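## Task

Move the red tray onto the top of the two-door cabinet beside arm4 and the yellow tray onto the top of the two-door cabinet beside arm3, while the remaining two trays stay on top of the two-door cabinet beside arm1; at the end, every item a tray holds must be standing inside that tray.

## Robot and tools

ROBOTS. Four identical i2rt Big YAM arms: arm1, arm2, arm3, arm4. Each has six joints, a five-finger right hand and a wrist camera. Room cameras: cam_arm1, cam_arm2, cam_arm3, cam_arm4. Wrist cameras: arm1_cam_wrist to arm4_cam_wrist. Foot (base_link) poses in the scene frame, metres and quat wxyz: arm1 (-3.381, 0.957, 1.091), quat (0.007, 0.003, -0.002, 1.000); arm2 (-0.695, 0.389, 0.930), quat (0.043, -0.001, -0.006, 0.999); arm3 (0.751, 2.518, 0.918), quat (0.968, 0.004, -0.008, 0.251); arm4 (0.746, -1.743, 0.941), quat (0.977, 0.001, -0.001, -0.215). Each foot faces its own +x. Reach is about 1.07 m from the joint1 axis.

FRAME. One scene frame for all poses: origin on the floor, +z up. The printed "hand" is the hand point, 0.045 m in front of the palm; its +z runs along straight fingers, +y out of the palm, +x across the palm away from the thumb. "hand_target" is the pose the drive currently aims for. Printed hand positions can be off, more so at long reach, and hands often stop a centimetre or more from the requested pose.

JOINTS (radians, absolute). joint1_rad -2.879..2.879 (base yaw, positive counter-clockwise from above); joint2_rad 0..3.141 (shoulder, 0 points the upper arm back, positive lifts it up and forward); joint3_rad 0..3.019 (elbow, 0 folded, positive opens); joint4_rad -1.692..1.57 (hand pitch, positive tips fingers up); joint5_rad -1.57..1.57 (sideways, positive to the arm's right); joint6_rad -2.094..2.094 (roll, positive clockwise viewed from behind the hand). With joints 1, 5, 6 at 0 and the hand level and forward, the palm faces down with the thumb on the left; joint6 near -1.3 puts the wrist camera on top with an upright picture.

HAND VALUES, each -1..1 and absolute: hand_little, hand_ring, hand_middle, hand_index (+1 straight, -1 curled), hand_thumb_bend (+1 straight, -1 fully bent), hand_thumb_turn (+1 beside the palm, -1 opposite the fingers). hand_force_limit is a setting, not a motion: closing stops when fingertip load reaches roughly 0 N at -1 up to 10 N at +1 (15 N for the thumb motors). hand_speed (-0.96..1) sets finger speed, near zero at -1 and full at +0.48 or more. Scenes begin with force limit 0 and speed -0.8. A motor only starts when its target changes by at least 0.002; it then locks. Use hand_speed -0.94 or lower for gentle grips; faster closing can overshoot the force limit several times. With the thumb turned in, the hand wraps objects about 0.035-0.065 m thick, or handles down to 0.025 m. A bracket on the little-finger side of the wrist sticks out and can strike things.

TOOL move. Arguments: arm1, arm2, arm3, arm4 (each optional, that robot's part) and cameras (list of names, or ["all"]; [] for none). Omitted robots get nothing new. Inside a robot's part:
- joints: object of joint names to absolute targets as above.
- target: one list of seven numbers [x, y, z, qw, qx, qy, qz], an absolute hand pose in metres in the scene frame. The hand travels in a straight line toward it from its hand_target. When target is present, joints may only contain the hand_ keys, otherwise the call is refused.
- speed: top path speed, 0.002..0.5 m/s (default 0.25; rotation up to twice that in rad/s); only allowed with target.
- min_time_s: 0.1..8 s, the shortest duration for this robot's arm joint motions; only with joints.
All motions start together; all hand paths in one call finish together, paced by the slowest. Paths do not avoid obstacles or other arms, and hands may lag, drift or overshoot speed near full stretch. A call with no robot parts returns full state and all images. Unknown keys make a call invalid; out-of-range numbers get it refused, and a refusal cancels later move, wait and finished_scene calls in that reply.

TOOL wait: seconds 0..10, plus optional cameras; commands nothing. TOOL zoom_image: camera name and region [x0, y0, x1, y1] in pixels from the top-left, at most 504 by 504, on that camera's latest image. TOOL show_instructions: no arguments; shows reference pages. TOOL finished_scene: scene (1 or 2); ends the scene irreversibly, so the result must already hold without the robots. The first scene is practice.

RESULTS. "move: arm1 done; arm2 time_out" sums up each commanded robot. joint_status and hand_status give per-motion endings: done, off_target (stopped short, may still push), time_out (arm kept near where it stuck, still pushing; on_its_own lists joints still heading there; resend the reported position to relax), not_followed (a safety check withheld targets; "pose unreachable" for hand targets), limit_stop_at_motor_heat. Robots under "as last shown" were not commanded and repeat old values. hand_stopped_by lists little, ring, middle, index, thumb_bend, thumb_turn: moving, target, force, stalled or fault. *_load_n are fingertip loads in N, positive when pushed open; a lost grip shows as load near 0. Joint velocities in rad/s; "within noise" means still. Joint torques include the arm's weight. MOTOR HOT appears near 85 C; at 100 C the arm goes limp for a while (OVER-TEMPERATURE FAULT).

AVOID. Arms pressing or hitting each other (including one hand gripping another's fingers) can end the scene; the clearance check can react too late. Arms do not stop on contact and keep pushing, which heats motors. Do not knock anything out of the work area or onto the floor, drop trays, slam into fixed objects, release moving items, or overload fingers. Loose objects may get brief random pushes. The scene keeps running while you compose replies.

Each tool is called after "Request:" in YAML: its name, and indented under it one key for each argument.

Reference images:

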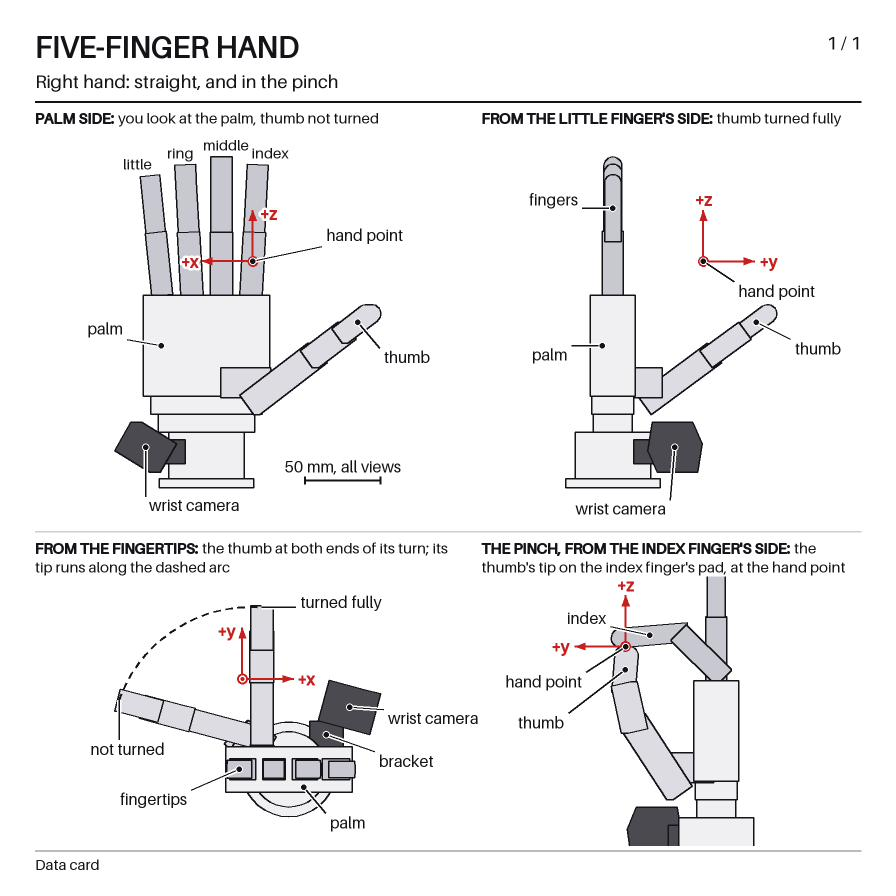

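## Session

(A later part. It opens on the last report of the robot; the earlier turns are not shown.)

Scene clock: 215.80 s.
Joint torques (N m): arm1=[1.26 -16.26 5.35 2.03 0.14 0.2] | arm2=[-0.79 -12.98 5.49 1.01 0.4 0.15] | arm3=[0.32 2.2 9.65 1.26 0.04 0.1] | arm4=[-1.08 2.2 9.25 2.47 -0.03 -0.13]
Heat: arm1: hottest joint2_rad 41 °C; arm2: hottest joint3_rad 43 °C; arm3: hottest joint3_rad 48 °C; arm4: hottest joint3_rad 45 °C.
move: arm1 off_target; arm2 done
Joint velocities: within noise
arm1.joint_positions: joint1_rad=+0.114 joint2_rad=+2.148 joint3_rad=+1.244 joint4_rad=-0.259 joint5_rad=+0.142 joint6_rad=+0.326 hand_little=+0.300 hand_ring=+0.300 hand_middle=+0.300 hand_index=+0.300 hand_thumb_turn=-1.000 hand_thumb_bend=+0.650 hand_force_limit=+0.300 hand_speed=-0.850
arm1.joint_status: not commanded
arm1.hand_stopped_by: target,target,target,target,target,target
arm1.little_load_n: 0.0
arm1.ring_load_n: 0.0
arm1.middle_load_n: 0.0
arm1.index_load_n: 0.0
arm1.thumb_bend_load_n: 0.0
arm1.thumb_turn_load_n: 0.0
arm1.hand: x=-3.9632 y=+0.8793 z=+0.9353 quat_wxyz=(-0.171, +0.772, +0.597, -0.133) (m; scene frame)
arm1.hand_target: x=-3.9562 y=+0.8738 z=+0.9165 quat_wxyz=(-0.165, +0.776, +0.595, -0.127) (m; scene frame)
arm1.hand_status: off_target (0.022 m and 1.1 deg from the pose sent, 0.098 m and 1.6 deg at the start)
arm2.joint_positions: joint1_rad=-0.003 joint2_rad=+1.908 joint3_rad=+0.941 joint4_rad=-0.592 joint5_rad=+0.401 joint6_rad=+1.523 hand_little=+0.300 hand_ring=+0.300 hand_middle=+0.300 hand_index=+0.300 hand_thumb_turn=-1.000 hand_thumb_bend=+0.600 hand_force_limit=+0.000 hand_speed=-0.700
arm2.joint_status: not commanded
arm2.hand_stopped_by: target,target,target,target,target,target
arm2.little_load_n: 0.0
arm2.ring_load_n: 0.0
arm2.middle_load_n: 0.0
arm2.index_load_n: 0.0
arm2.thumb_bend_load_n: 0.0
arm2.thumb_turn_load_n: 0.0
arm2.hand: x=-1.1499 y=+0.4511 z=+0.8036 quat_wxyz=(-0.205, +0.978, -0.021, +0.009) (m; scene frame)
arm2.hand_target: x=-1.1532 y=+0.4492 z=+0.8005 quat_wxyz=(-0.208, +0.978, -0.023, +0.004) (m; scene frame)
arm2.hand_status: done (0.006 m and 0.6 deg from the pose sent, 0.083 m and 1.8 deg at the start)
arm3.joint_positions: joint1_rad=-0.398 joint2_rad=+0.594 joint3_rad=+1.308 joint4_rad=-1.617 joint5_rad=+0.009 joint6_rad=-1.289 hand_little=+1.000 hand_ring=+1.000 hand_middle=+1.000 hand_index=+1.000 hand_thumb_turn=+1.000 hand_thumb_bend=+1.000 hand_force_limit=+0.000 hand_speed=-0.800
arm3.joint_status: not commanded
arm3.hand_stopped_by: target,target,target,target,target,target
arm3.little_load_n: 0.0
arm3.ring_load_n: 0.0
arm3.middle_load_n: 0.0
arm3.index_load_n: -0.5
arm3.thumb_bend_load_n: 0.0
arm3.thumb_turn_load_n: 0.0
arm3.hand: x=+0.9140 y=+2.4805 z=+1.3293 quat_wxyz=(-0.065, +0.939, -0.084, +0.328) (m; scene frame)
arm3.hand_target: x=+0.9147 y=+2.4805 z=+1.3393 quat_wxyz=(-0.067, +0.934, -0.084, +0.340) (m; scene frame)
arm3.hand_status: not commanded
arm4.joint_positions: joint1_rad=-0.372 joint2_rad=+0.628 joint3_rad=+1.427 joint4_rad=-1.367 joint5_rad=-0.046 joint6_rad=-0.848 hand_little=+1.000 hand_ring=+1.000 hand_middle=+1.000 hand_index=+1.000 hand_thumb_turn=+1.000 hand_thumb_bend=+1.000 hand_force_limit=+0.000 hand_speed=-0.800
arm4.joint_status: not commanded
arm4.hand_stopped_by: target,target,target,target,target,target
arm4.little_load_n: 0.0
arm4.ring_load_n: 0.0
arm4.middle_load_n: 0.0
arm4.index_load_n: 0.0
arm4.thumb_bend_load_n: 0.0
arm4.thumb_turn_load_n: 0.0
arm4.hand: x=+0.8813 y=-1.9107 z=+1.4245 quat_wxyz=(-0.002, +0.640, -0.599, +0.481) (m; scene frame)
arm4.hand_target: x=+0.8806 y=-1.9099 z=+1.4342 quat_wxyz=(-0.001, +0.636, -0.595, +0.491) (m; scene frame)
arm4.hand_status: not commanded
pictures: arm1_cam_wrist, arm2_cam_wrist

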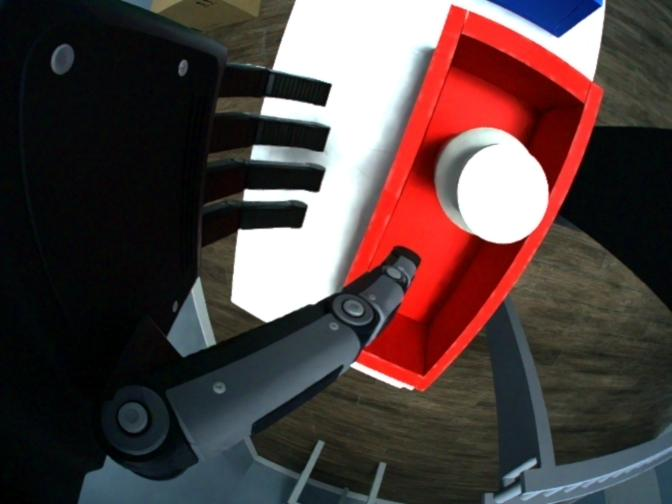

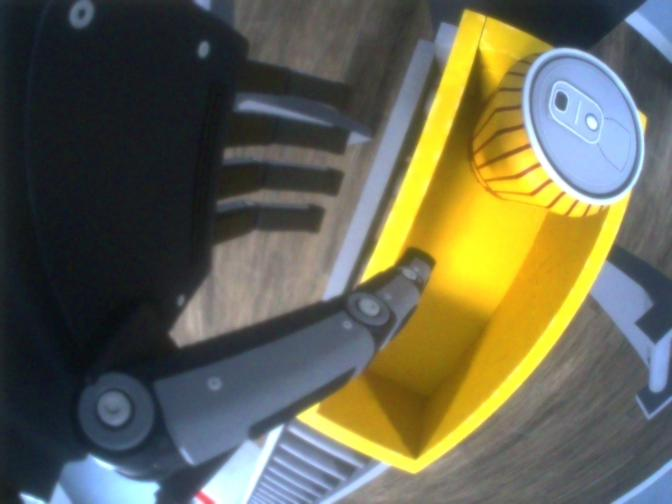

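Request:
move:
  arm2: {"target": [-1.134, 0.436, 0.798, -0.2079, 0.9779, -0.0222, 0.0047], "speed": 0.05, "joints": {"hand_little": 0.4, "hand_ring": 0.4, "hand_middle": 0.4, "hand_index": 0.4, "hand_thumb_bend": 0.65}}
  cameras: ["arm2_cam_wrist"]

Request:
zoom_image:
  camera: "arm2_cam_wrist"
  region: [230, 50, 600, 420]

Scene clock: 226.27 s.
Joint torques (N m): arm1=[1.26 -16.21 5.38 2.02 0.14 0.18] | arm2=[-0.26 -13.63 4.75 1.1 0.4 0.09] | arm3=[0.38 2.2 9.65 1.26 0.04 0.1] | arm4=[-1.9 2.08 9.22 2.33 -0.07 -0.12]
Heat: arm1: hottest joint2_rad 41 °C; arm2: hottest joint3_rad 42 °C; arm3: hottest joint3_rad 48 °C; arm4: hottest joint3_rad 45 °C.
move: arm2 off_target
Joint velocities: within noise
arm1, arm3, arm4: as last shown
arm1.hand_target: x=-3.9561 y=+0.8738 z=+0.9165 quat_wxyz=(-0.165, +0.776, +0.595, -0.126) (m; scene frame)
arm2.joint_positions: joint1_rad=+0.020 joint2_rad=+1.905 joint3_rad=+0.884 joint4_rad=-0.572 joint5_rad=+0.401 joint6_rad=+1.550 hand_little=+0.400 hand_ring=+0.400 hand_middle=+0.400 hand_index=+0.400 hand_thumb_turn=-1.000 hand_thumb_bend=+0.650 hand_force_limit=+0.000 hand_speed=-0.700
arm2.joint_status: all done
arm2.hand_stopped_by: target,target,target,target,target,target
arm2.little_load_n: 0.0
arm2.ring_load_n: 0.0
arm2.middle_load_n: 0.0
arm2.index_load_n: 0.5
arm2.thumb_bend_load_n: 0.0
arm2.thumb_turn_load_n: 0.0
arm2.hand: x=-1.1253 y=+0.4397 z=+0.7923 quat_wxyz=(-0.205, +0.978, -0.020, +0.021) (m; scene frame)
arm2.hand_target: x=-1.1339 y=+0.4362 z=+0.7985 quat_wxyz=(-0.208, +0.978, -0.022, +0.005) (m; scene frame)
arm2.hand_status: off_target (0.011 m and 1.9 deg from the pose sent, 0.023 m and 0.6 deg at the start)
arm3.index_load_n: 0.0
arm4.thumb_turn_load_n: -0.5
pictures: arm2_cam_wrist

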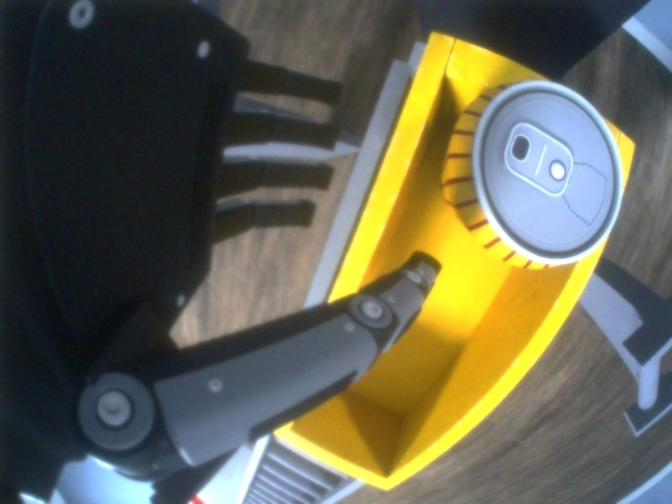

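Scaled by 1.362 from the camera's 672x504 image, which has a finer 960x720 frame.

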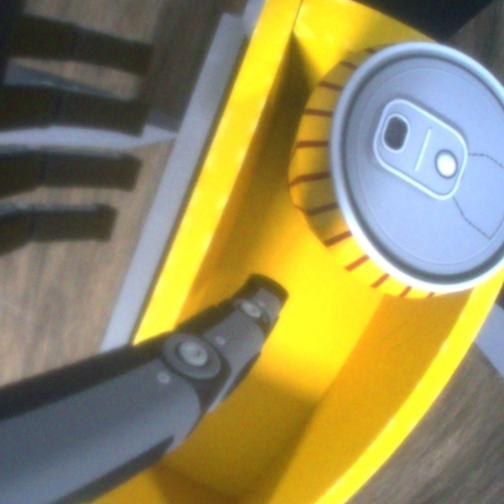

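Request:
move:
  arm2: {"target": [-1.134, 0.436, 0.770, -0.2079, 0.9779, -0.0222, 0.0047], "speed": 0.04}
  cameras: ["arm2_cam_wrist"]

Request:
zoom_image:
  camera: "arm2_cam_wrist"
  region: [230, 50, 600, 420]

Scene clock: 229.93 s.
Joint torques (N m): arm1=[1.2 -16.21 5.33 2.04 0.14 0.18] | arm2=[-0.67 -11.93 4.34 0.95 0.38 0.11] | arm3=[0.32 2.26 9.63 1.25 0.04 0.1] | arm4=[-1.38 2.14 9.35 2.39 -0.12 -0.1]
Heat: arm1: hottest joint2_rad 41 °C; arm2: hottest joint3_rad 41 °C; arm3: hottest joint3_rad 48 °C; arm4: hottest joint3_rad 45 °C.
move: arm2 done
Joint velocities: within noise
arm1, arm3, arm4: as last shown
arm1.thumb_bend_load_n: -0.5
arm2.joint_positions: joint1_rad=+0.020 joint2_rad=+1.954 joint3_rad=+0.884 joint4_rad=-0.500 joint5_rad=+0.401 joint6_rad=+1.552 hand_little=+0.400 hand_ring=+0.400 hand_middle=+0.400 hand_index=+0.400 hand_thumb_turn=-1.000 hand_thumb_bend=+0.650 hand_force_limit=+0.000 hand_speed=-0.700
arm2.joint_status: not commanded
arm2.hand_stopped_by: target,target,target,target,target,target
arm2.little_load_n: 0.0
arm2.ring_load_n: 0.0
arm2.middle_load_n: 0.0
arm2.index_load_n: 0.0
arm2.thumb_bend_load_n: 0.0
arm2.thumb_turn_load_n: 0.0
arm2.hand: x=-1.1317 y=+0.4405 z=+0.7739 quat_wxyz=(-0.205, +0.978, -0.023, +0.009) (m; scene frame)
arm2.hand_target: x=-1.1336 y=+0.4360 z=+0.7703 quat_wxyz=(-0.208, +0.978, -0.022, +0.005) (m; scene frame)
arm2.hand_status: done (0.006 m and 0.6 deg from the pose sent, 0.024 m and 1.9 deg at the start)
pictures: arm2_cam_wrist

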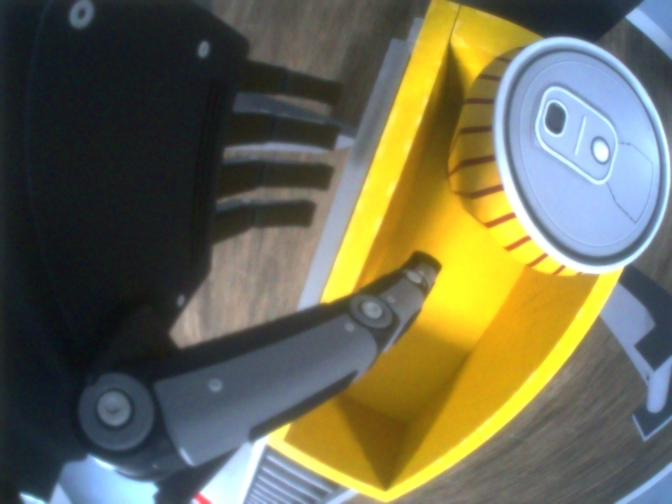

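Scaled by 1.362 from the camera's 672x504 image, which has a finer 960x720 frame.

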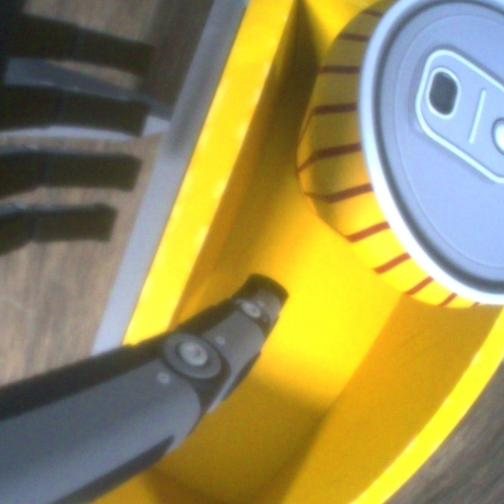

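Request:
move:
  arm2: {"target": [-1.132, 0.436, 0.760, -0.2079, 0.9779, -0.0222, 0.0047], "speed": 0.04}

Request:
move:
  arm2: {"joints": {"hand_little": -0.1, "hand_ring": -0.1, "hand_middle": -0.1, "hand_index": -0.1, "hand_thumb_bend": -0.3, "hand_speed": -0.88, "hand_force_limit": -0.6}}
  cameras: ["arm2_cam_wrist", "cam_arm2"]

Request:
zoom_image:
  camera: "cam_arm2"
  region: [380, 240, 560, 360]

Scene clock: 232.50 s.
Joint torques (N m): arm1=[1.38 -16.21 5.35 2.04 0.14 0.17] | arm2=[-0.32 -12.45 4.25 1.03 0.37 0.07] | arm3=[0.32 2.32 9.63 1.26 0.05 0.1] | arm4=[-1.49 2.43 9.33 2.45 -0.05 -0.12]
Heat: arm1: hottest joint2_rad 41 °C; arm2: hottest joint3_rad 41 °C; arm3: hottest joint3_rad 48 °C; arm4: hottest joint3_rad 45 °C.
move: arm2 done
Joint velocities: within noise
arm1, arm3, arm4: as last shown
arm1.thumb_bend_load_n: 0.0
arm2.joint_positions: joint1_rad=+0.020 joint2_rad=+1.978 joint3_rad=+0.879 joint4_rad=-0.470 joint5_rad=+0.401 joint6_rad=+1.552 hand_little=+0.400 hand_ring=+0.400 hand_middle=+0.400 hand_index=+0.400 hand_thumb_turn=-1.000 hand_thumb_bend=+0.650 hand_force_limit=+0.000 hand_speed=-0.700
arm2.joint_status: not commanded
arm2.hand_stopped_by: target,target,target,target,target,target
arm2.little_load_n: 0.0
arm2.ring_load_n: 0.0
arm2.middle_load_n: 0.0
arm2.index_load_n: 0.0
arm2.thumb_bend_load_n: 0.0
arm2.thumb_turn_load_n: 0.0
arm2.hand: x=-1.1298 y=+0.4405 z=+0.7636 quat_wxyz=(-0.205, +0.978, -0.023, +0.009) (m; scene frame)
arm2.hand_target: x=-1.1317 y=+0.4361 z=+0.7599 quat_wxyz=(-0.208, +0.978, -0.022, +0.005) (m; scene frame)
arm2.hand_status: done (0.006 m and 0.6 deg from the pose sent, 0.015 m and 0.6 deg at the start)
arm4.ring_load_n: -0.5
arm4.thumb_turn_load_n: 0.0
pictures: none

Scene clock: 236.53 s.
Joint torques (N m): arm1=[1.26 -16.26 5.35 2 0.14 0.18] | arm2=[-0.62 -12.16 4.19 0.96 0.17 0.11] | arm3=[0.38 2.32 9.63 1.28 0.05 0.1] | arm4=[-0.91 2.2 9.26 2.44 -0.07 -0.11]
Heat: arm1: hottest joint2_rad 41 °C; arm2: hottest joint3_rad 41 °C; arm3: hottest joint3_rad 48 °C; arm4: hottest joint3_rad 45 °C.
move: arm2 off_target
Joint velocities: within noise
arm1, arm3, arm4: as last shown
arm2.joint_positions: joint1_rad=+0.017 joint2_rad=+1.978 joint3_rad=+0.879 joint4_rad=-0.469 joint5_rad=+0.407 joint6_rad=+1.542 hand_little=-0.100 hand_ring=-0.100 hand_middle=-0.078 hand_index=-0.100 hand_thumb_turn=-1.000 hand_thumb_bend=+0.406 hand_force_limit=-0.600 hand_speed=-0.880
arm2.joint_status: hand_middle off_target (ended at -0.078, target -0.100); hand_thumb_bend off_target (ended at +0.406, target -0.300); the others done
arm2.hand_stopped_by: target,target,force,target,force,target
arm2.little_load_n: 0.0
arm2.ring_load_n: 0.0
arm2.middle_load_n: 3.0
arm2.index_load_n: 0.0
arm2.thumb_bend_load_n: 2.5
arm2.thumb_turn_load_n: 0.5
arm2.hand: x=-1.1294 y=+0.4428 z=+0.7637 quat_wxyz=(-0.208, +0.978, -0.020, +0.010) (m; scene frame)
arm2.hand_target: x=-1.1309 y=+0.4373 z=+0.7598 quat_wxyz=(-0.208, +0.978, -0.019, +0.006) (m; scene frame)
arm2.hand_status: not commanded
arm4.ring_load_n: 0.0
pictures: arm2_cam_wrist, cam_arm2

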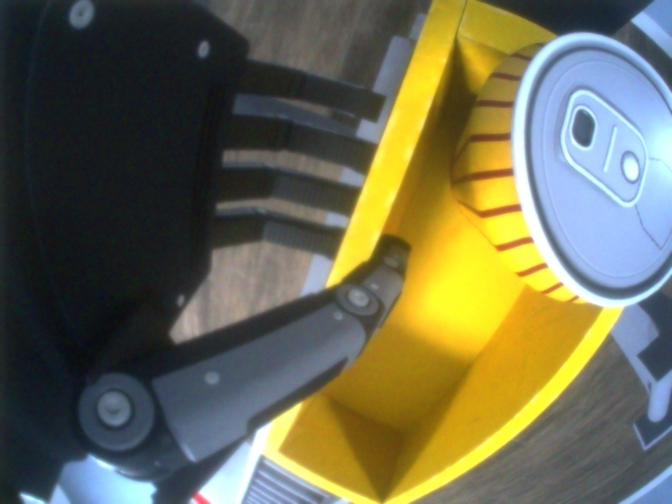

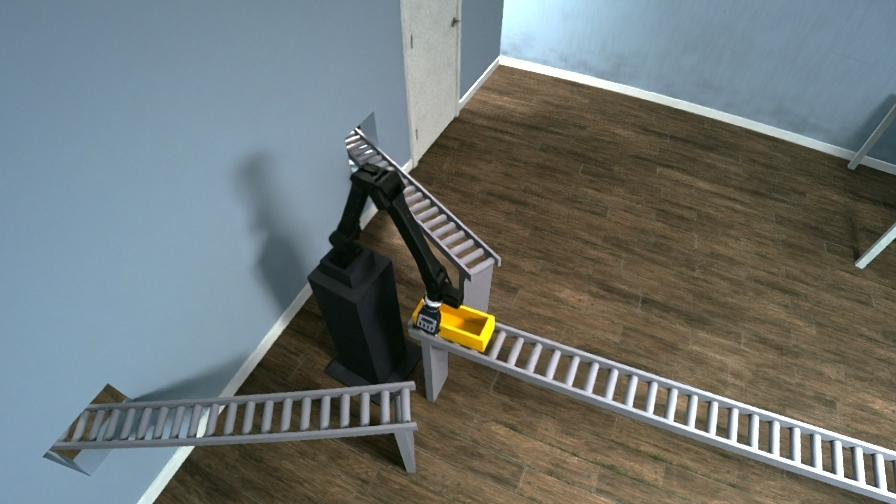

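Scaled by 2.800 from the camera's 896x504 image, which has a finer 1280x720 frame.

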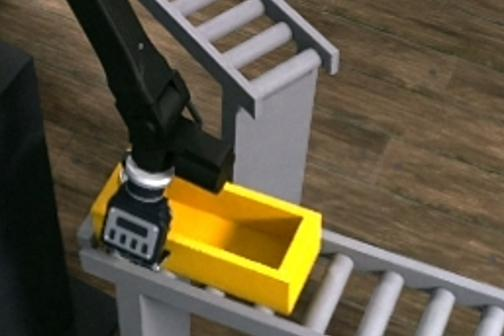

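Request:
move:
  arm2: {"joints": {"hand_little": -0.38, "hand_ring": -0.38, "hand_middle": -0.38, "hand_index": -0.38, "hand_thumb_bend": -0.31, "hand_speed": -0.92, "hand_force_limit": 0.0}}

Request:
move:
  arm2: {"joints": {"hand_little": -0.45, "hand_ring": -0.45, "hand_middle": -0.42, "hand_index": -0.42, "hand_thumb_bend": -0.35, "hand_speed": -0.94, "hand_force_limit": 0.35}}
  cameras: ["arm2_cam_wrist"]

Scene clock: 239.87 s.
Joint torques (N m): arm1=[1.26 -16.21 5.34 2.03 0.14 0.18] | arm2=[0.09 -12.57 4.37 1.01 0.09 0.09] | arm3=[0.38 2.26 9.65 1.28 0.04 0.11] | arm4=[-1.44 2.32 9.33 2.37 -0.07 -0.11]
Heat: arm1: hottest joint2_rad 41 °C; arm2: hottest joint3_rad 40 °C; arm3: hottest joint3_rad 48 °C; arm4: hottest joint3_rad 45 °C.
move: arm2 off_target
Joint velocities: within noise
arm1, arm3, arm4: as last shown
arm2.joint_positions: joint1_rad=+0.015 joint2_rad=+1.978 joint3_rad=+0.879 joint4_rad=-0.467 joint5_rad=+0.409 joint6_rad=+1.541 hand_little=-0.379 hand_ring=-0.187 hand_middle=-0.091 hand_index=-0.202 hand_thumb_turn=-1.000 hand_thumb_bend=+0.401 hand_force_limit=+0.000 hand_speed=-0.920
arm2.joint_status: hand_ring off_target (ended at -0.187, target -0.380); hand_middle off_target (ended at -0.091, target -0.380); hand_index off_target (ended at -0.202, target -0.380); hand_thumb_bend off_target (ended at +0.401, target -0.310); the others done
arm2.hand_stopped_by: target,force,force,force,force,target
arm2.little_load_n: 3.0
arm2.ring_load_n: 3.5
arm2.middle_load_n: 0.5
arm2.index_load_n: 4.0
arm2.thumb_bend_load_n: 11.5
arm2.thumb_turn_load_n: 0.5
arm2.hand: x=-1.1297 y=+0.4437 z=+0.7638 quat_wxyz=(-0.209, +0.978, -0.021, +0.010) (m; scene frame)
arm2.hand_target: x=-1.1310 y=+0.4378 z=+0.7599 quat_wxyz=(-0.208, +0.978, -0.019, +0.006) (m; scene frame)
arm2.hand_status: not commanded
pictures: none

Scene clock: 240.77 s.
Joint torques (N m): arm1=[1.2 -16.21 5.35 2.02 0.14 0.18] | arm2=[-0.38 -12.34 4.25 0.98 0.12 0.09] | arm3=[0.32 2.2 9.65 1.26 0.04 0.1] | arm4=[-1.08 2.32 9.36 2.39 -0.06 -0.14]
Heat: arm1: hottest joint2_rad 41 °C; arm2: hottest joint3_rad 40 °C; arm3: hottest joint3_rad 48 °C; arm4: hottest joint3_rad 45 °C.
move: arm2 off_target
Joint velocities: within noise
arm1, arm3, arm4: as last shown
arm2.joint_positions: joint1_rad=+0.018 joint2_rad=+1.978 joint3_rad=+0.879 joint4_rad=-0.467 joint5_rad=+0.423 joint6_rad=+1.541 hand_little=-0.450 hand_ring=-0.240 hand_middle=-0.133 hand_index=-0.251 hand_thumb_turn=-1.000 hand_thumb_bend=+0.404 hand_force_limit=+0.350 hand_speed=-0.940
arm2.joint_status: hand_ring off_target (ended at -0.240, target -0.450); hand_middle off_target (ended at -0.133, target -0.420); hand_index off_target (ended at -0.251, target -0.420); hand_thumb_bend off_target (ended at +0.404, target -0.350); the others done
arm2.hand_stopped_by: target,force,force,force,force,target
arm2.little_load_n: 0.5
arm2.ring_load_n: 7.5
arm2.middle_load_n: 4.0
arm2.index_load_n: 7.0
arm2.thumb_bend_load_n: 22.5
arm2.thumb_turn_load_n: 1.5
arm2.hand: x=-1.1296 y=+0.4452 z=+0.7641 quat_wxyz=(-0.216, +0.976, -0.019, +0.010) (m; scene frame)
arm2.hand_target: x=-1.1311 y=+0.4391 z=+0.7604 quat_wxyz=(-0.214, +0.977, -0.017, +0.006) (m; scene frame)
arm2.hand_status: not commanded
pictures: arm2_cam_wrist

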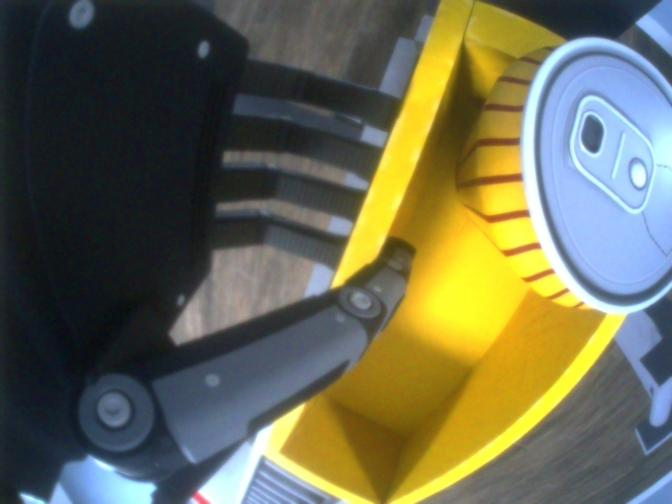

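Request:
move:
  arm2: {"target": [-1.145, 0.441, 0.825, -0.212, 0.977, -0.018, 0.005], "speed": 0.05}
  cameras: ["arm2_cam_wrist", "cam_arm2"]

Request:
zoom_image:
  camera: "cam_arm2"
  region: [380, 240, 560, 360]

Scene clock: 243.97 s.
Joint torques (N m): arm1=[1.26 -16.26 5.35 2.03 0.14 0.18] | arm2=[-1.03 -15.5 7.91 -0.53 -0.07 -0.02] | arm3=[0.26 2.26 9.65 1.25 0.04 0.11] | arm4=[-1.67 2.02 9.26 2.35 -0.05 -0.14]
Heat: arm1: hottest joint2_rad 41 °C; arm2: hottest joint3_rad 40 °C; arm3: hottest joint3_rad 48 °C; arm4: hottest joint3_rad 45 °C.
move: arm2 off_target
Joint velocities: within noise
arm1, arm3, arm4: as last shown
arm2.joint_positions: joint1_rad=+0.020 joint2_rad=+1.886 joint3_rad=+0.887 joint4_rad=-0.593 joint5_rad=+0.410 joint6_rad=+1.559 hand_little=-0.450 hand_ring=-0.241 hand_middle=-0.133 hand_index=-0.250 hand_thumb_turn=-1.000 hand_thumb_bend=+0.404 hand_force_limit=+0.350 hand_speed=-0.940
arm2.joint_status: not commanded
arm2.hand_stopped_by: target,force,force,force,force,target
arm2.little_load_n: 0.0
arm2.ring_load_n: 3.0
arm2.middle_load_n: 4.5
arm2.index_load_n: 5.0
arm2.thumb_bend_load_n: 26.0
arm2.thumb_turn_load_n: 1.0
arm2.hand: x=-1.1265 y=+0.4418 z=+0.8004 quat_wxyz=(-0.209, +0.977, -0.025, +0.020) (m; scene frame)
arm2.hand_target: x=-1.1487 y=+0.4385 z=+0.8239 quat_wxyz=(-0.206, +0.978, -0.024, -0.002) (m; scene frame)
arm2.hand_status: off_target (0.031 m and 1.9 deg from the pose sent, 0.063 m and 0.7 deg at the start)
pictures: arm2_cam_wrist, cam_arm2

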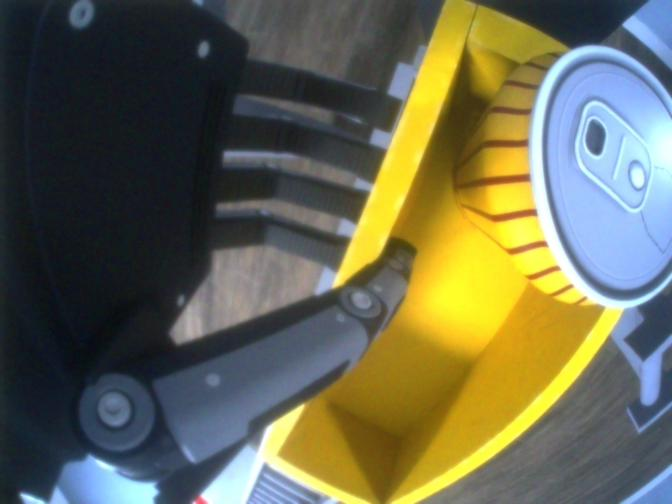

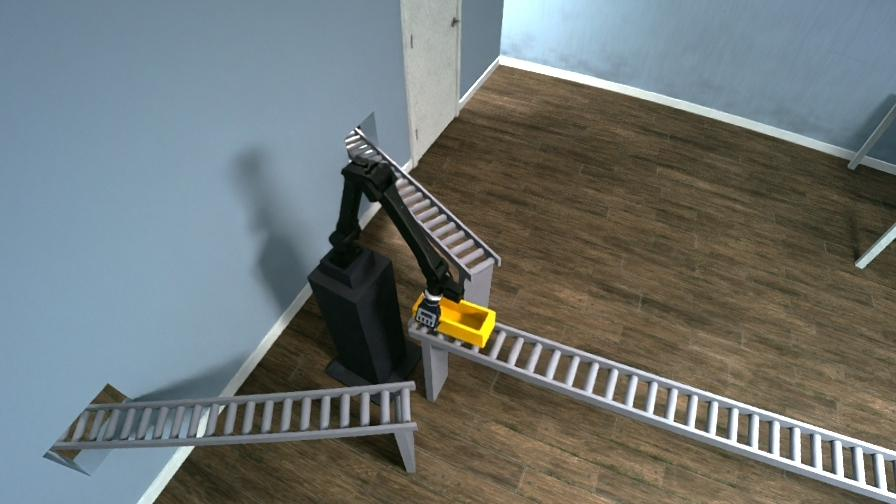

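Scaled by 2.800 from the camera's 896x504 image, which has a finer 1280x720 frame.

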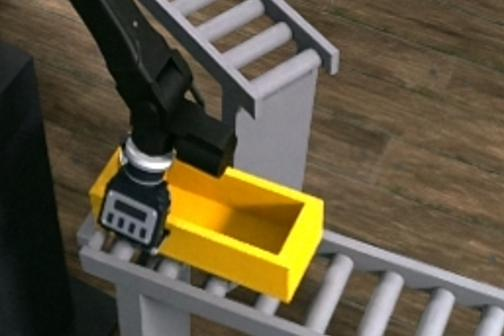

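Request:
move:
  arm2: {"target": [-1.15, 0.442, 0.90, -0.208, 0.978, -0.022, 0.002], "speed": 0.06}
  cameras: ["arm2_cam_wrist", "cam_arm2"]

Request:
zoom_image:
  camera: "cam_arm2"
  region: [380, 240, 560, 360]

Scene clock: 247.17 s.
Joint torques (N m): arm1=[1.32 -16.26 5.37 2.03 0.14 0.17] | arm2=[-1.73 -14.62 10.8 -0.29 0.03 -0.1] | arm3=[0.32 2.32 9.65 1.28 0.04 0.1] | arm4=[-1.38 2.55 9.31 2.45 -0.05 -0.15]
Heat: arm1: hottest joint2_rad 41 °C; arm2: hottest joint3_rad 40 °C; arm3: hottest joint3_rad 48 °C; arm4: hottest joint3_rad 45 °C.
move: arm2 off_target
Joint velocities: within noise
arm1.joint_positions: joint1_rad=+0.114 joint2_rad=+2.148 joint3_rad=+1.244 joint4_rad=-0.259 joint5_rad=+0.142 joint6_rad=+0.326 hand_little=+0.300 hand_ring=+0.300 hand_middle=+0.300 hand_index=+0.300 hand_thumb_turn=-1.000 hand_thumb_bend=+0.650 hand_force_limit=+0.300 hand_speed=-0.850
arm1.joint_status: not commanded
arm1.hand_stopped_by: target,target,target,target,target,target
arm1.little_load_n: 0.0
arm1.ring_load_n: 0.0
arm1.middle_load_n: -0.5
arm1.index_load_n: 0.0
arm1.thumb_bend_load_n: 0.0
arm1.thumb_turn_load_n: 0.0
arm1.hand: x=-3.9632 y=+0.8793 z=+0.9353 quat_wxyz=(-0.171, +0.772, +0.597, -0.133) (m; scene frame)
arm1.hand_target: x=-3.9561 y=+0.8738 z=+0.9165 quat_wxyz=(-0.165, +0.776, +0.595, -0.126) (m; scene frame)
arm1.hand_status: not commanded
arm2.joint_positions: joint1_rad=+0.020 joint2_rad=+1.734 joint3_rad=+0.919 joint4_rad=-0.814 joint5_rad=+0.410 joint6_rad=+1.558 hand_little=-0.450 hand_ring=-0.241 hand_middle=-0.133 hand_index=-0.250 hand_thumb_turn=-1.000 hand_thumb_bend=+0.404 hand_force_limit=+0.350 hand_speed=-0.940
arm2.joint_status: not commanded
arm2.hand_stopped_by: target,force,force,force,force,target
arm2.little_load_n: 0.0
arm2.ring_load_n: 1.5
arm2.middle_load_n: 4.5
arm2.index_load_n: 5.5
arm2.thumb_bend_load_n: 26.5
arm2.thumb_turn_load_n: 1.5
arm2.hand: x=-1.1184 y=+0.4404 z=+0.8666 quat_wxyz=(-0.209, +0.977, -0.020, +0.038) (m; scene frame)
arm2.hand_target: x=-1.1494 y=+0.4419 z=+0.8992 quat_wxyz=(-0.208, +0.978, -0.022, +0.002) (m; scene frame)
arm2.hand_status: off_target (0.046 m and 4.2 deg from the pose sent, 0.102 m and 2.1 deg at the start)
arm3.joint_positions: joint1_rad=-0.398 joint2_rad=+0.594 joint3_rad=+1.308 joint4_rad=-1.617 joint5_rad=+0.009 joint6_rad=-1.289 hand_little=+1.000 hand_ring=+1.000 hand_middle=+1.000 hand_index=+1.000 hand_thumb_turn=+1.000 hand_thumb_bend=+1.000 hand_force_limit=+0.000 hand_speed=-0.800
arm3.joint_status: not commanded
arm3.hand_stopped_by: target,target,target,target,target,target
arm3.little_load_n: 0.0
arm3.ring_load_n: 0.0
arm3.middle_load_n: 0.0
arm3.index_load_n: 0.0
arm3.thumb_bend_load_n: 0.0
arm3.thumb_turn_load_n: 0.0
arm3.hand: x=+0.9140 y=+2.4805 z=+1.3293 quat_wxyz=(-0.065, +0.939, -0.084, +0.328) (m; scene frame)
arm3.hand_target: x=+0.9147 y=+2.4805 z=+1.3393 quat_wxyz=(-0.067, +0.934, -0.084, +0.340) (m; scene frame)
arm3.hand_status: not commanded
arm4.joint_positions: joint1_rad=-0.372 joint2_rad=+0.628 joint3_rad=+1.427 joint4_rad=-1.367 joint5_rad=-0.046 joint6_rad=-0.848 hand_little=+1.000 hand_ring=+1.000 hand_middle=+1.000 hand_index=+1.000 hand_thumb_turn=+1.000 hand_thumb_bend=+1.000 hand_force_limit=+0.000 hand_speed=-0.800
arm4.joint_status: not commanded
arm4.hand_stopped_by: target,target,target,target,target,target
arm4.little_load_n: 0.0
arm4.ring_load_n: 0.0
arm4.middle_load_n: 0.0
arm4.index_load_n: 0.0
arm4.thumb_bend_load_n: 0.0
arm4.thumb_turn_load_n: 0.0
arm4.hand: x=+0.8813 y=-1.9107 z=+1.4245 quat_wxyz=(-0.002, +0.640, -0.599, +0.481) (m; scene frame)
arm4.hand_target: x=+0.8806 y=-1.9099 z=+1.4342 quat_wxyz=(-0.001, +0.636, -0.595, +0.491) (m; scene frame)
arm4.hand_status: not commanded
pictures: arm2_cam_wrist, cam_arm2

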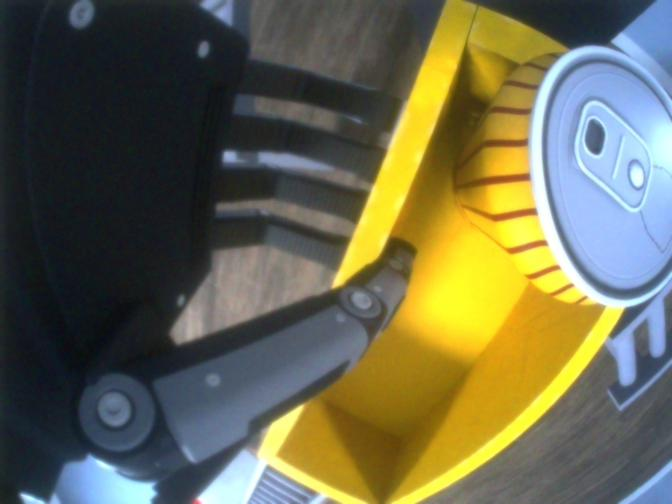

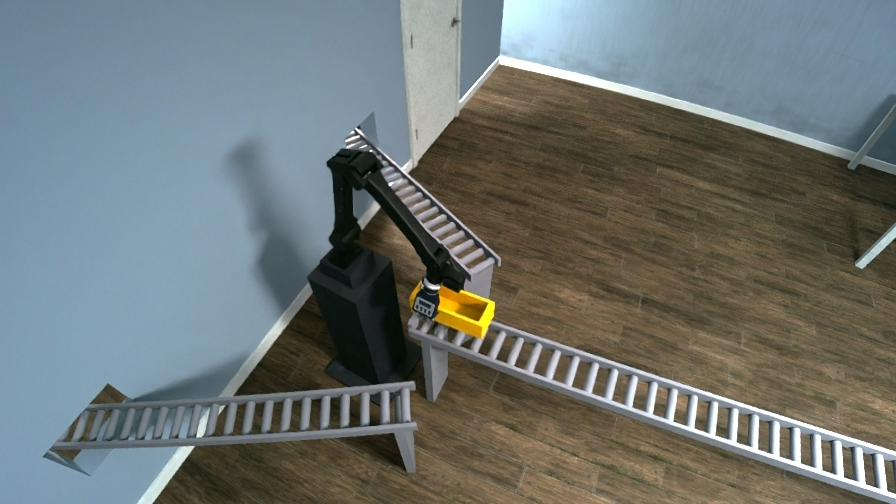

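Scaled by 2.800 from the camera's 896x504 image, which has a finer 1280x720 frame.

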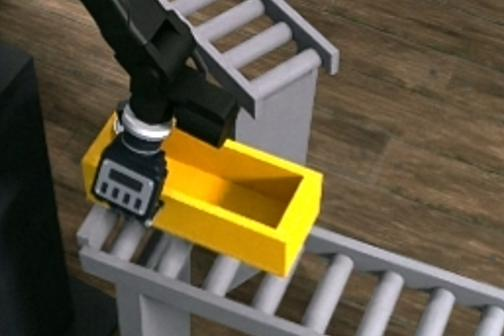

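Request:
move:
  arm2: {"target": [-1.15, 0.446, 0.975, -0.207, 0.9775, -0.027, -0.025], "speed": 0.06}
  cameras: ["arm2_cam_wrist", "cam_arm2"]

Request:
zoom_image:
  camera: "cam_arm2"
  region: [380, 220, 560, 340]

Scene clock: 253.00 s.
Joint torques (N m): arm1=[1.26 -16.32 5.34 2.03 0.14 0.18] | arm2=[-2.37 -13.74 12.93 -0.1 -0.15 -0.11] | arm3=[0.32 2.26 9.63 1.26 0.05 0.1] | arm4=[-0.97 2.14 9.18 2.36 -0.07 -0.11]
Heat: arm1: hottest joint2_rad 41 °C; arm2: hottest joint3_rad 41 °C; arm3: hottest joint3_rad 48 °C; arm4: hottest joint3_rad 45 °C.
move: arm2 off_target
Joint velocities: within noise
arm1, arm3, arm4: as last shown
arm1.middle_load_n: 0.0
arm2.joint_positions: joint1_rad=+0.017 joint2_rad=+1.578 joint3_rad=+0.945 joint4_rad=-0.957 joint5_rad=+0.410 joint6_rad=+1.539 hand_little=-0.450 hand_ring=-0.241 hand_middle=-0.133 hand_index=-0.250 hand_thumb_turn=-1.000 hand_thumb_bend=+0.404 hand_force_limit=+0.350 hand_speed=-0.940
arm2.joint_status: not commanded
arm2.hand_stopped_by: target,force,force,force,force,target
arm2.little_load_n: 0.0
arm2.ring_load_n: 2.0
arm2.middle_load_n: 4.0
arm2.index_load_n: 5.5
arm2.thumb_bend_load_n: 26.0
arm2.thumb_turn_load_n: 1.5
arm2.hand: x=-1.1165 y=+0.4402 z=+0.9350 quat_wxyz=(-0.209, +0.977, -0.017, +0.021) (m; scene frame)
arm2.hand_target: x=-1.1467 y=+0.4457 z=+0.9736 quat_wxyz=(-0.207, +0.978, -0.025, -0.020) (m; scene frame)
arm2.hand_status: off_target (0.052 m and 5.4 deg from the pose sent, 0.113 m and 7.3 deg at the start)
arm4.thumb_turn_load_n: -0.5
pictures: arm2_cam_wrist, cam_arm2

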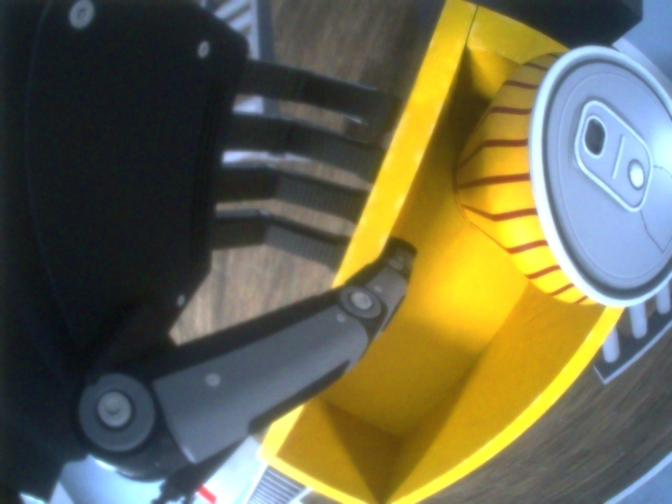

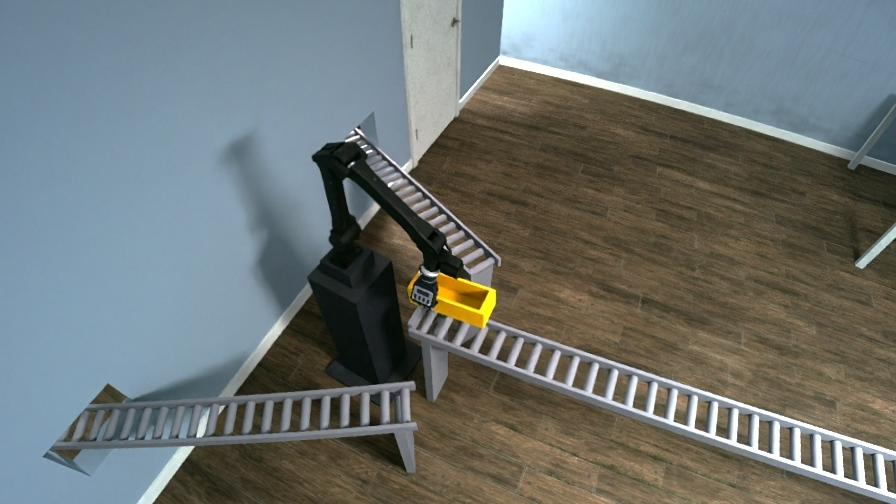

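Scaled by 2.800 from the camera's 896x504 image, which has a finer 1280x720 frame.

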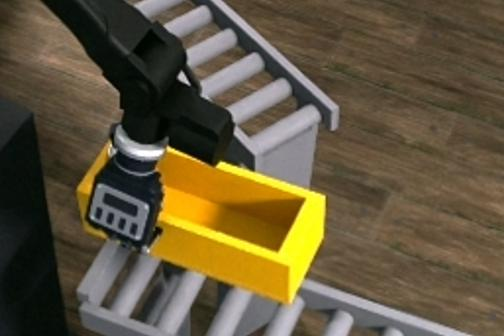

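Request:
move:
  arm2: {"target": [-1.048, 0.842, 0.975, -0.2026, 0.9530, 0.2200, -0.0468], "speed": 0.09}
  cameras: ["arm2_cam_wrist", "cam_arm2"]

Request:
zoom_image:
  camera: "cam_arm2"
  region: [320, 280, 500, 440]

Scene clock: 262.43 s.
Joint torques (N m): arm1=[1.2 -16.26 5.34 2.02 0.14 0.17] | arm2=[-2.14 -17.49 14.49 0.36 -0.22 -0.02] | arm3=[0.32 2.26 9.65 1.28 0.05 0.1] | arm4=[-1.44 2.37 9.21 2.37 -0.05 -0.11]
Heat: arm1: hottest joint2_rad 41 °C; arm2: hottest joint3_rad 42 °C; arm3: hottest joint3_rad 48 °C; arm4: hottest joint3_rad 45 °C.
move: arm2 off_target
Joint velocities: within noise
arm1, arm3, arm4: as last shown
arm1.index_load_n: 0.5
arm2.joint_positions: joint1_rad=-0.858 joint2_rad=+1.831 joint3_rad=+1.267 joint4_rad=-0.682 joint5_rad=+0.057 joint6_rad=+0.171 hand_little=-0.450 hand_ring=-0.241 hand_middle=-0.133 hand_index=-0.250 hand_thumb_turn=-1.000 hand_thumb_bend=+0.404 hand_force_limit=+0.350 hand_speed=-0.940
arm2.joint_status: not commanded
arm2.hand_stopped_by: target,force,force,force,force,target
arm2.little_load_n: 0.0
arm2.ring_load_n: 2.0
arm2.middle_load_n: 4.0
arm2.index_load_n: 5.5
arm2.thumb_bend_load_n: 26.5
arm2.thumb_turn_load_n: 1.0
arm2.hand: x=-1.0365 y=+0.8116 z=+0.9356 quat_wxyz=(-0.166, +0.961, +0.219, -0.034) (m; scene frame)
arm2.hand_target: x=-1.0498 y=+0.8391 z=+0.9732 quat_wxyz=(-0.199, +0.955, +0.216, -0.049) (m; scene frame)
arm2.hand_status: off_target (0.051 m and 4.6 deg from the pose sent, 0.410 m and 28.5 deg at the start)
pictures: arm2_cam_wrist, cam_arm2

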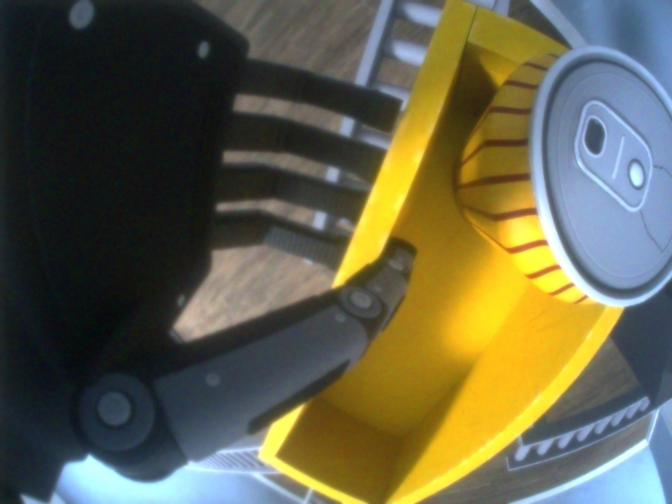

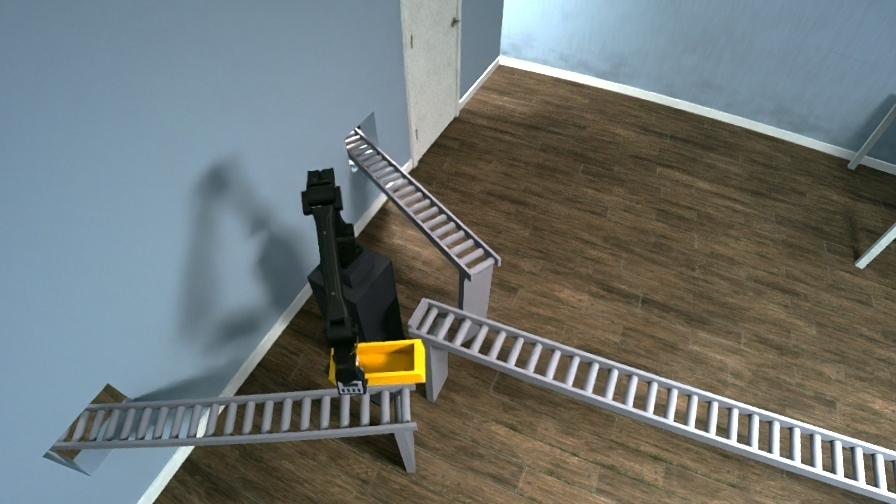

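Scaled by 2.800 from the camera's 896x504 image, which has a finer 1280x720 frame.

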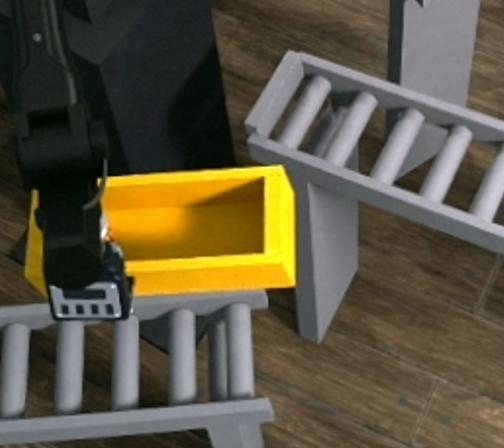

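Request:
move:
  arm2: {"target": [-1.022, 0.929, 0.965, -0.199, 0.955, 0.216, -0.049], "speed": 0.05}
  arm3: {"joints": {"joint1_rad": -1.46, "joint2_rad": 1.90, "joint3_rad": 1.21, "joint4_rad": -0.53, "joint5_rad": 0, "joint6_rad": 0, "hand_thumb_turn": -1, "hand_thumb_bend": 0.6, "hand_little": 0.3, "hand_ring": 0.3, "hand_middle": 0.3, "hand_index": 0.3, "hand_speed": -0.7}, "min_time_s": 5}
  cameras: ["cam_arm2"]

Scene clock: 283.80 s.
Joint torques (N m): arm1=[1.26 -16.21 5.37 2.03 0.14 0.18] | arm2=[-2.2 -19.49 14.64 0.2 -0.25 -0.01] | arm3=[0.44 -17.9 7.72 1.25 -0.08 0.24] | arm4=[-0.91 2.2 9.28 2.47 -0.03 -0.11]
Heat: arm1: hottest joint2_rad 40 °C; arm2: hottest joint3_rad 50 °C; arm3: hottest joint3_rad 49 °C; arm4: hottest joint3_rad 45 °C.
move: arm2 off_target; arm3 done
Joint velocities: within noise
arm1, arm4: as last shown
arm1.index_load_n: 0.0
arm2.joint_positions: joint1_rad=-0.976 joint2_rad=+1.986 joint3_rad=+1.468 joint4_rad=-0.727 joint5_rad=+0.005 joint6_rad=+0.050 hand_little=-0.450 hand_ring=-0.241 hand_middle=-0.133 hand_index=-0.250 hand_thumb_turn=-1.000 hand_thumb_bend=+0.404 hand_force_limit=+0.350 hand_speed=-0.940
arm2.joint_status: not commanded
arm2.hand_stopped_by: target,force,force,force,force,target
arm2.little_load_n: 0.0
arm2.ring_load_n: 2.0
arm2.middle_load_n: 4.0
arm2.index_load_n: 5.0
arm2.thumb_bend_load_n: 26.5
arm2.thumb_turn_load_n: 1.0
arm2.hand: x=-1.0146 y=+0.8967 z=+0.9229 quat_wxyz=(-0.163, +0.960, +0.224, -0.039) (m; scene frame)
arm2.hand_target: x=-1.0234 y=+0.9254 z=+0.9642 quat_wxyz=(-0.199, +0.953, +0.222, -0.050) (m; scene frame)
arm2.hand_status: off_target (0.054 m and 4.4 deg from the pose sent, 0.122 m and 4.2 deg at the start)
arm3.joint_positions: joint1_rad=-1.473 joint2_rad=+1.896 joint3_rad=+1.210 joint4_rad=-0.550 joint5_rad=+0.016 joint6_rad=-0.024 hand_little=+0.300 hand_ring=+0.300 hand_middle=+0.300 hand_index=+0.300 hand_thumb_turn=-1.000 hand_thumb_bend=+0.600 hand_force_limit=+0.000 hand_speed=-0.700
arm3.joint_status: all done
arm3.hand_stopped_by: target,target,target,target,target,target
arm3.little_load_n: 0.0
arm3.ring_load_n: 0.0
arm3.middle_load_n: 0.0
arm3.index_load_n: 0.0
arm3.thumb_bend_load_n: 0.0
arm3.thumb_turn_load_n: 0.0
arm3.hand: x=+1.0759 y=+2.0949 z=+0.8689 quat_wxyz=(-0.048, +0.302, -0.939, +0.159) (m; scene frame)
arm3.hand_target: x=+1.0777 y=+2.0922 z=+0.8617 quat_wxyz=(-0.050, +0.296, -0.940, +0.160) (m; scene frame)
arm3.hand_status: not commanded
arm4.thumb_turn_load_n: 0.0
pictures: cam_arm2

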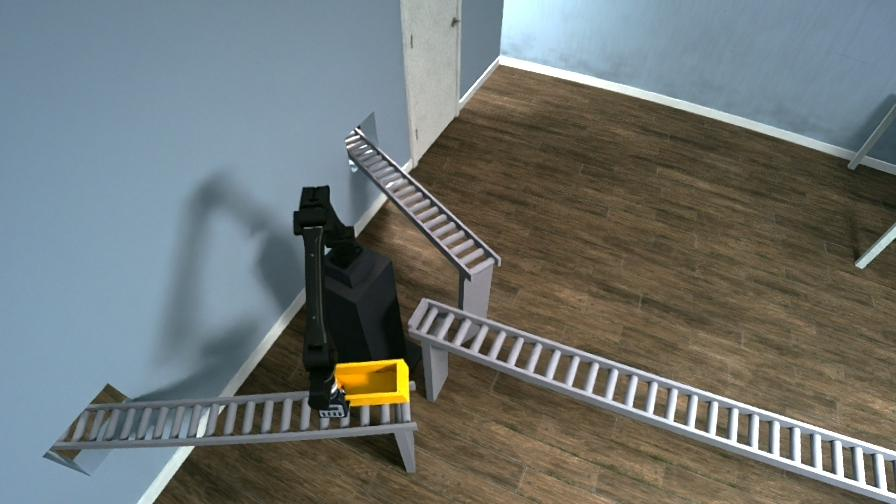

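Request:
zoom_image:
  camera: "cam_arm2"
  region: [240, 310, 480, 470]

Scaled by 2.100 from the camera's 896x504 image, which has a finer 1280x720 frame.

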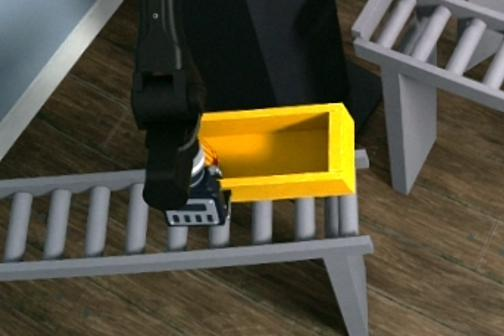

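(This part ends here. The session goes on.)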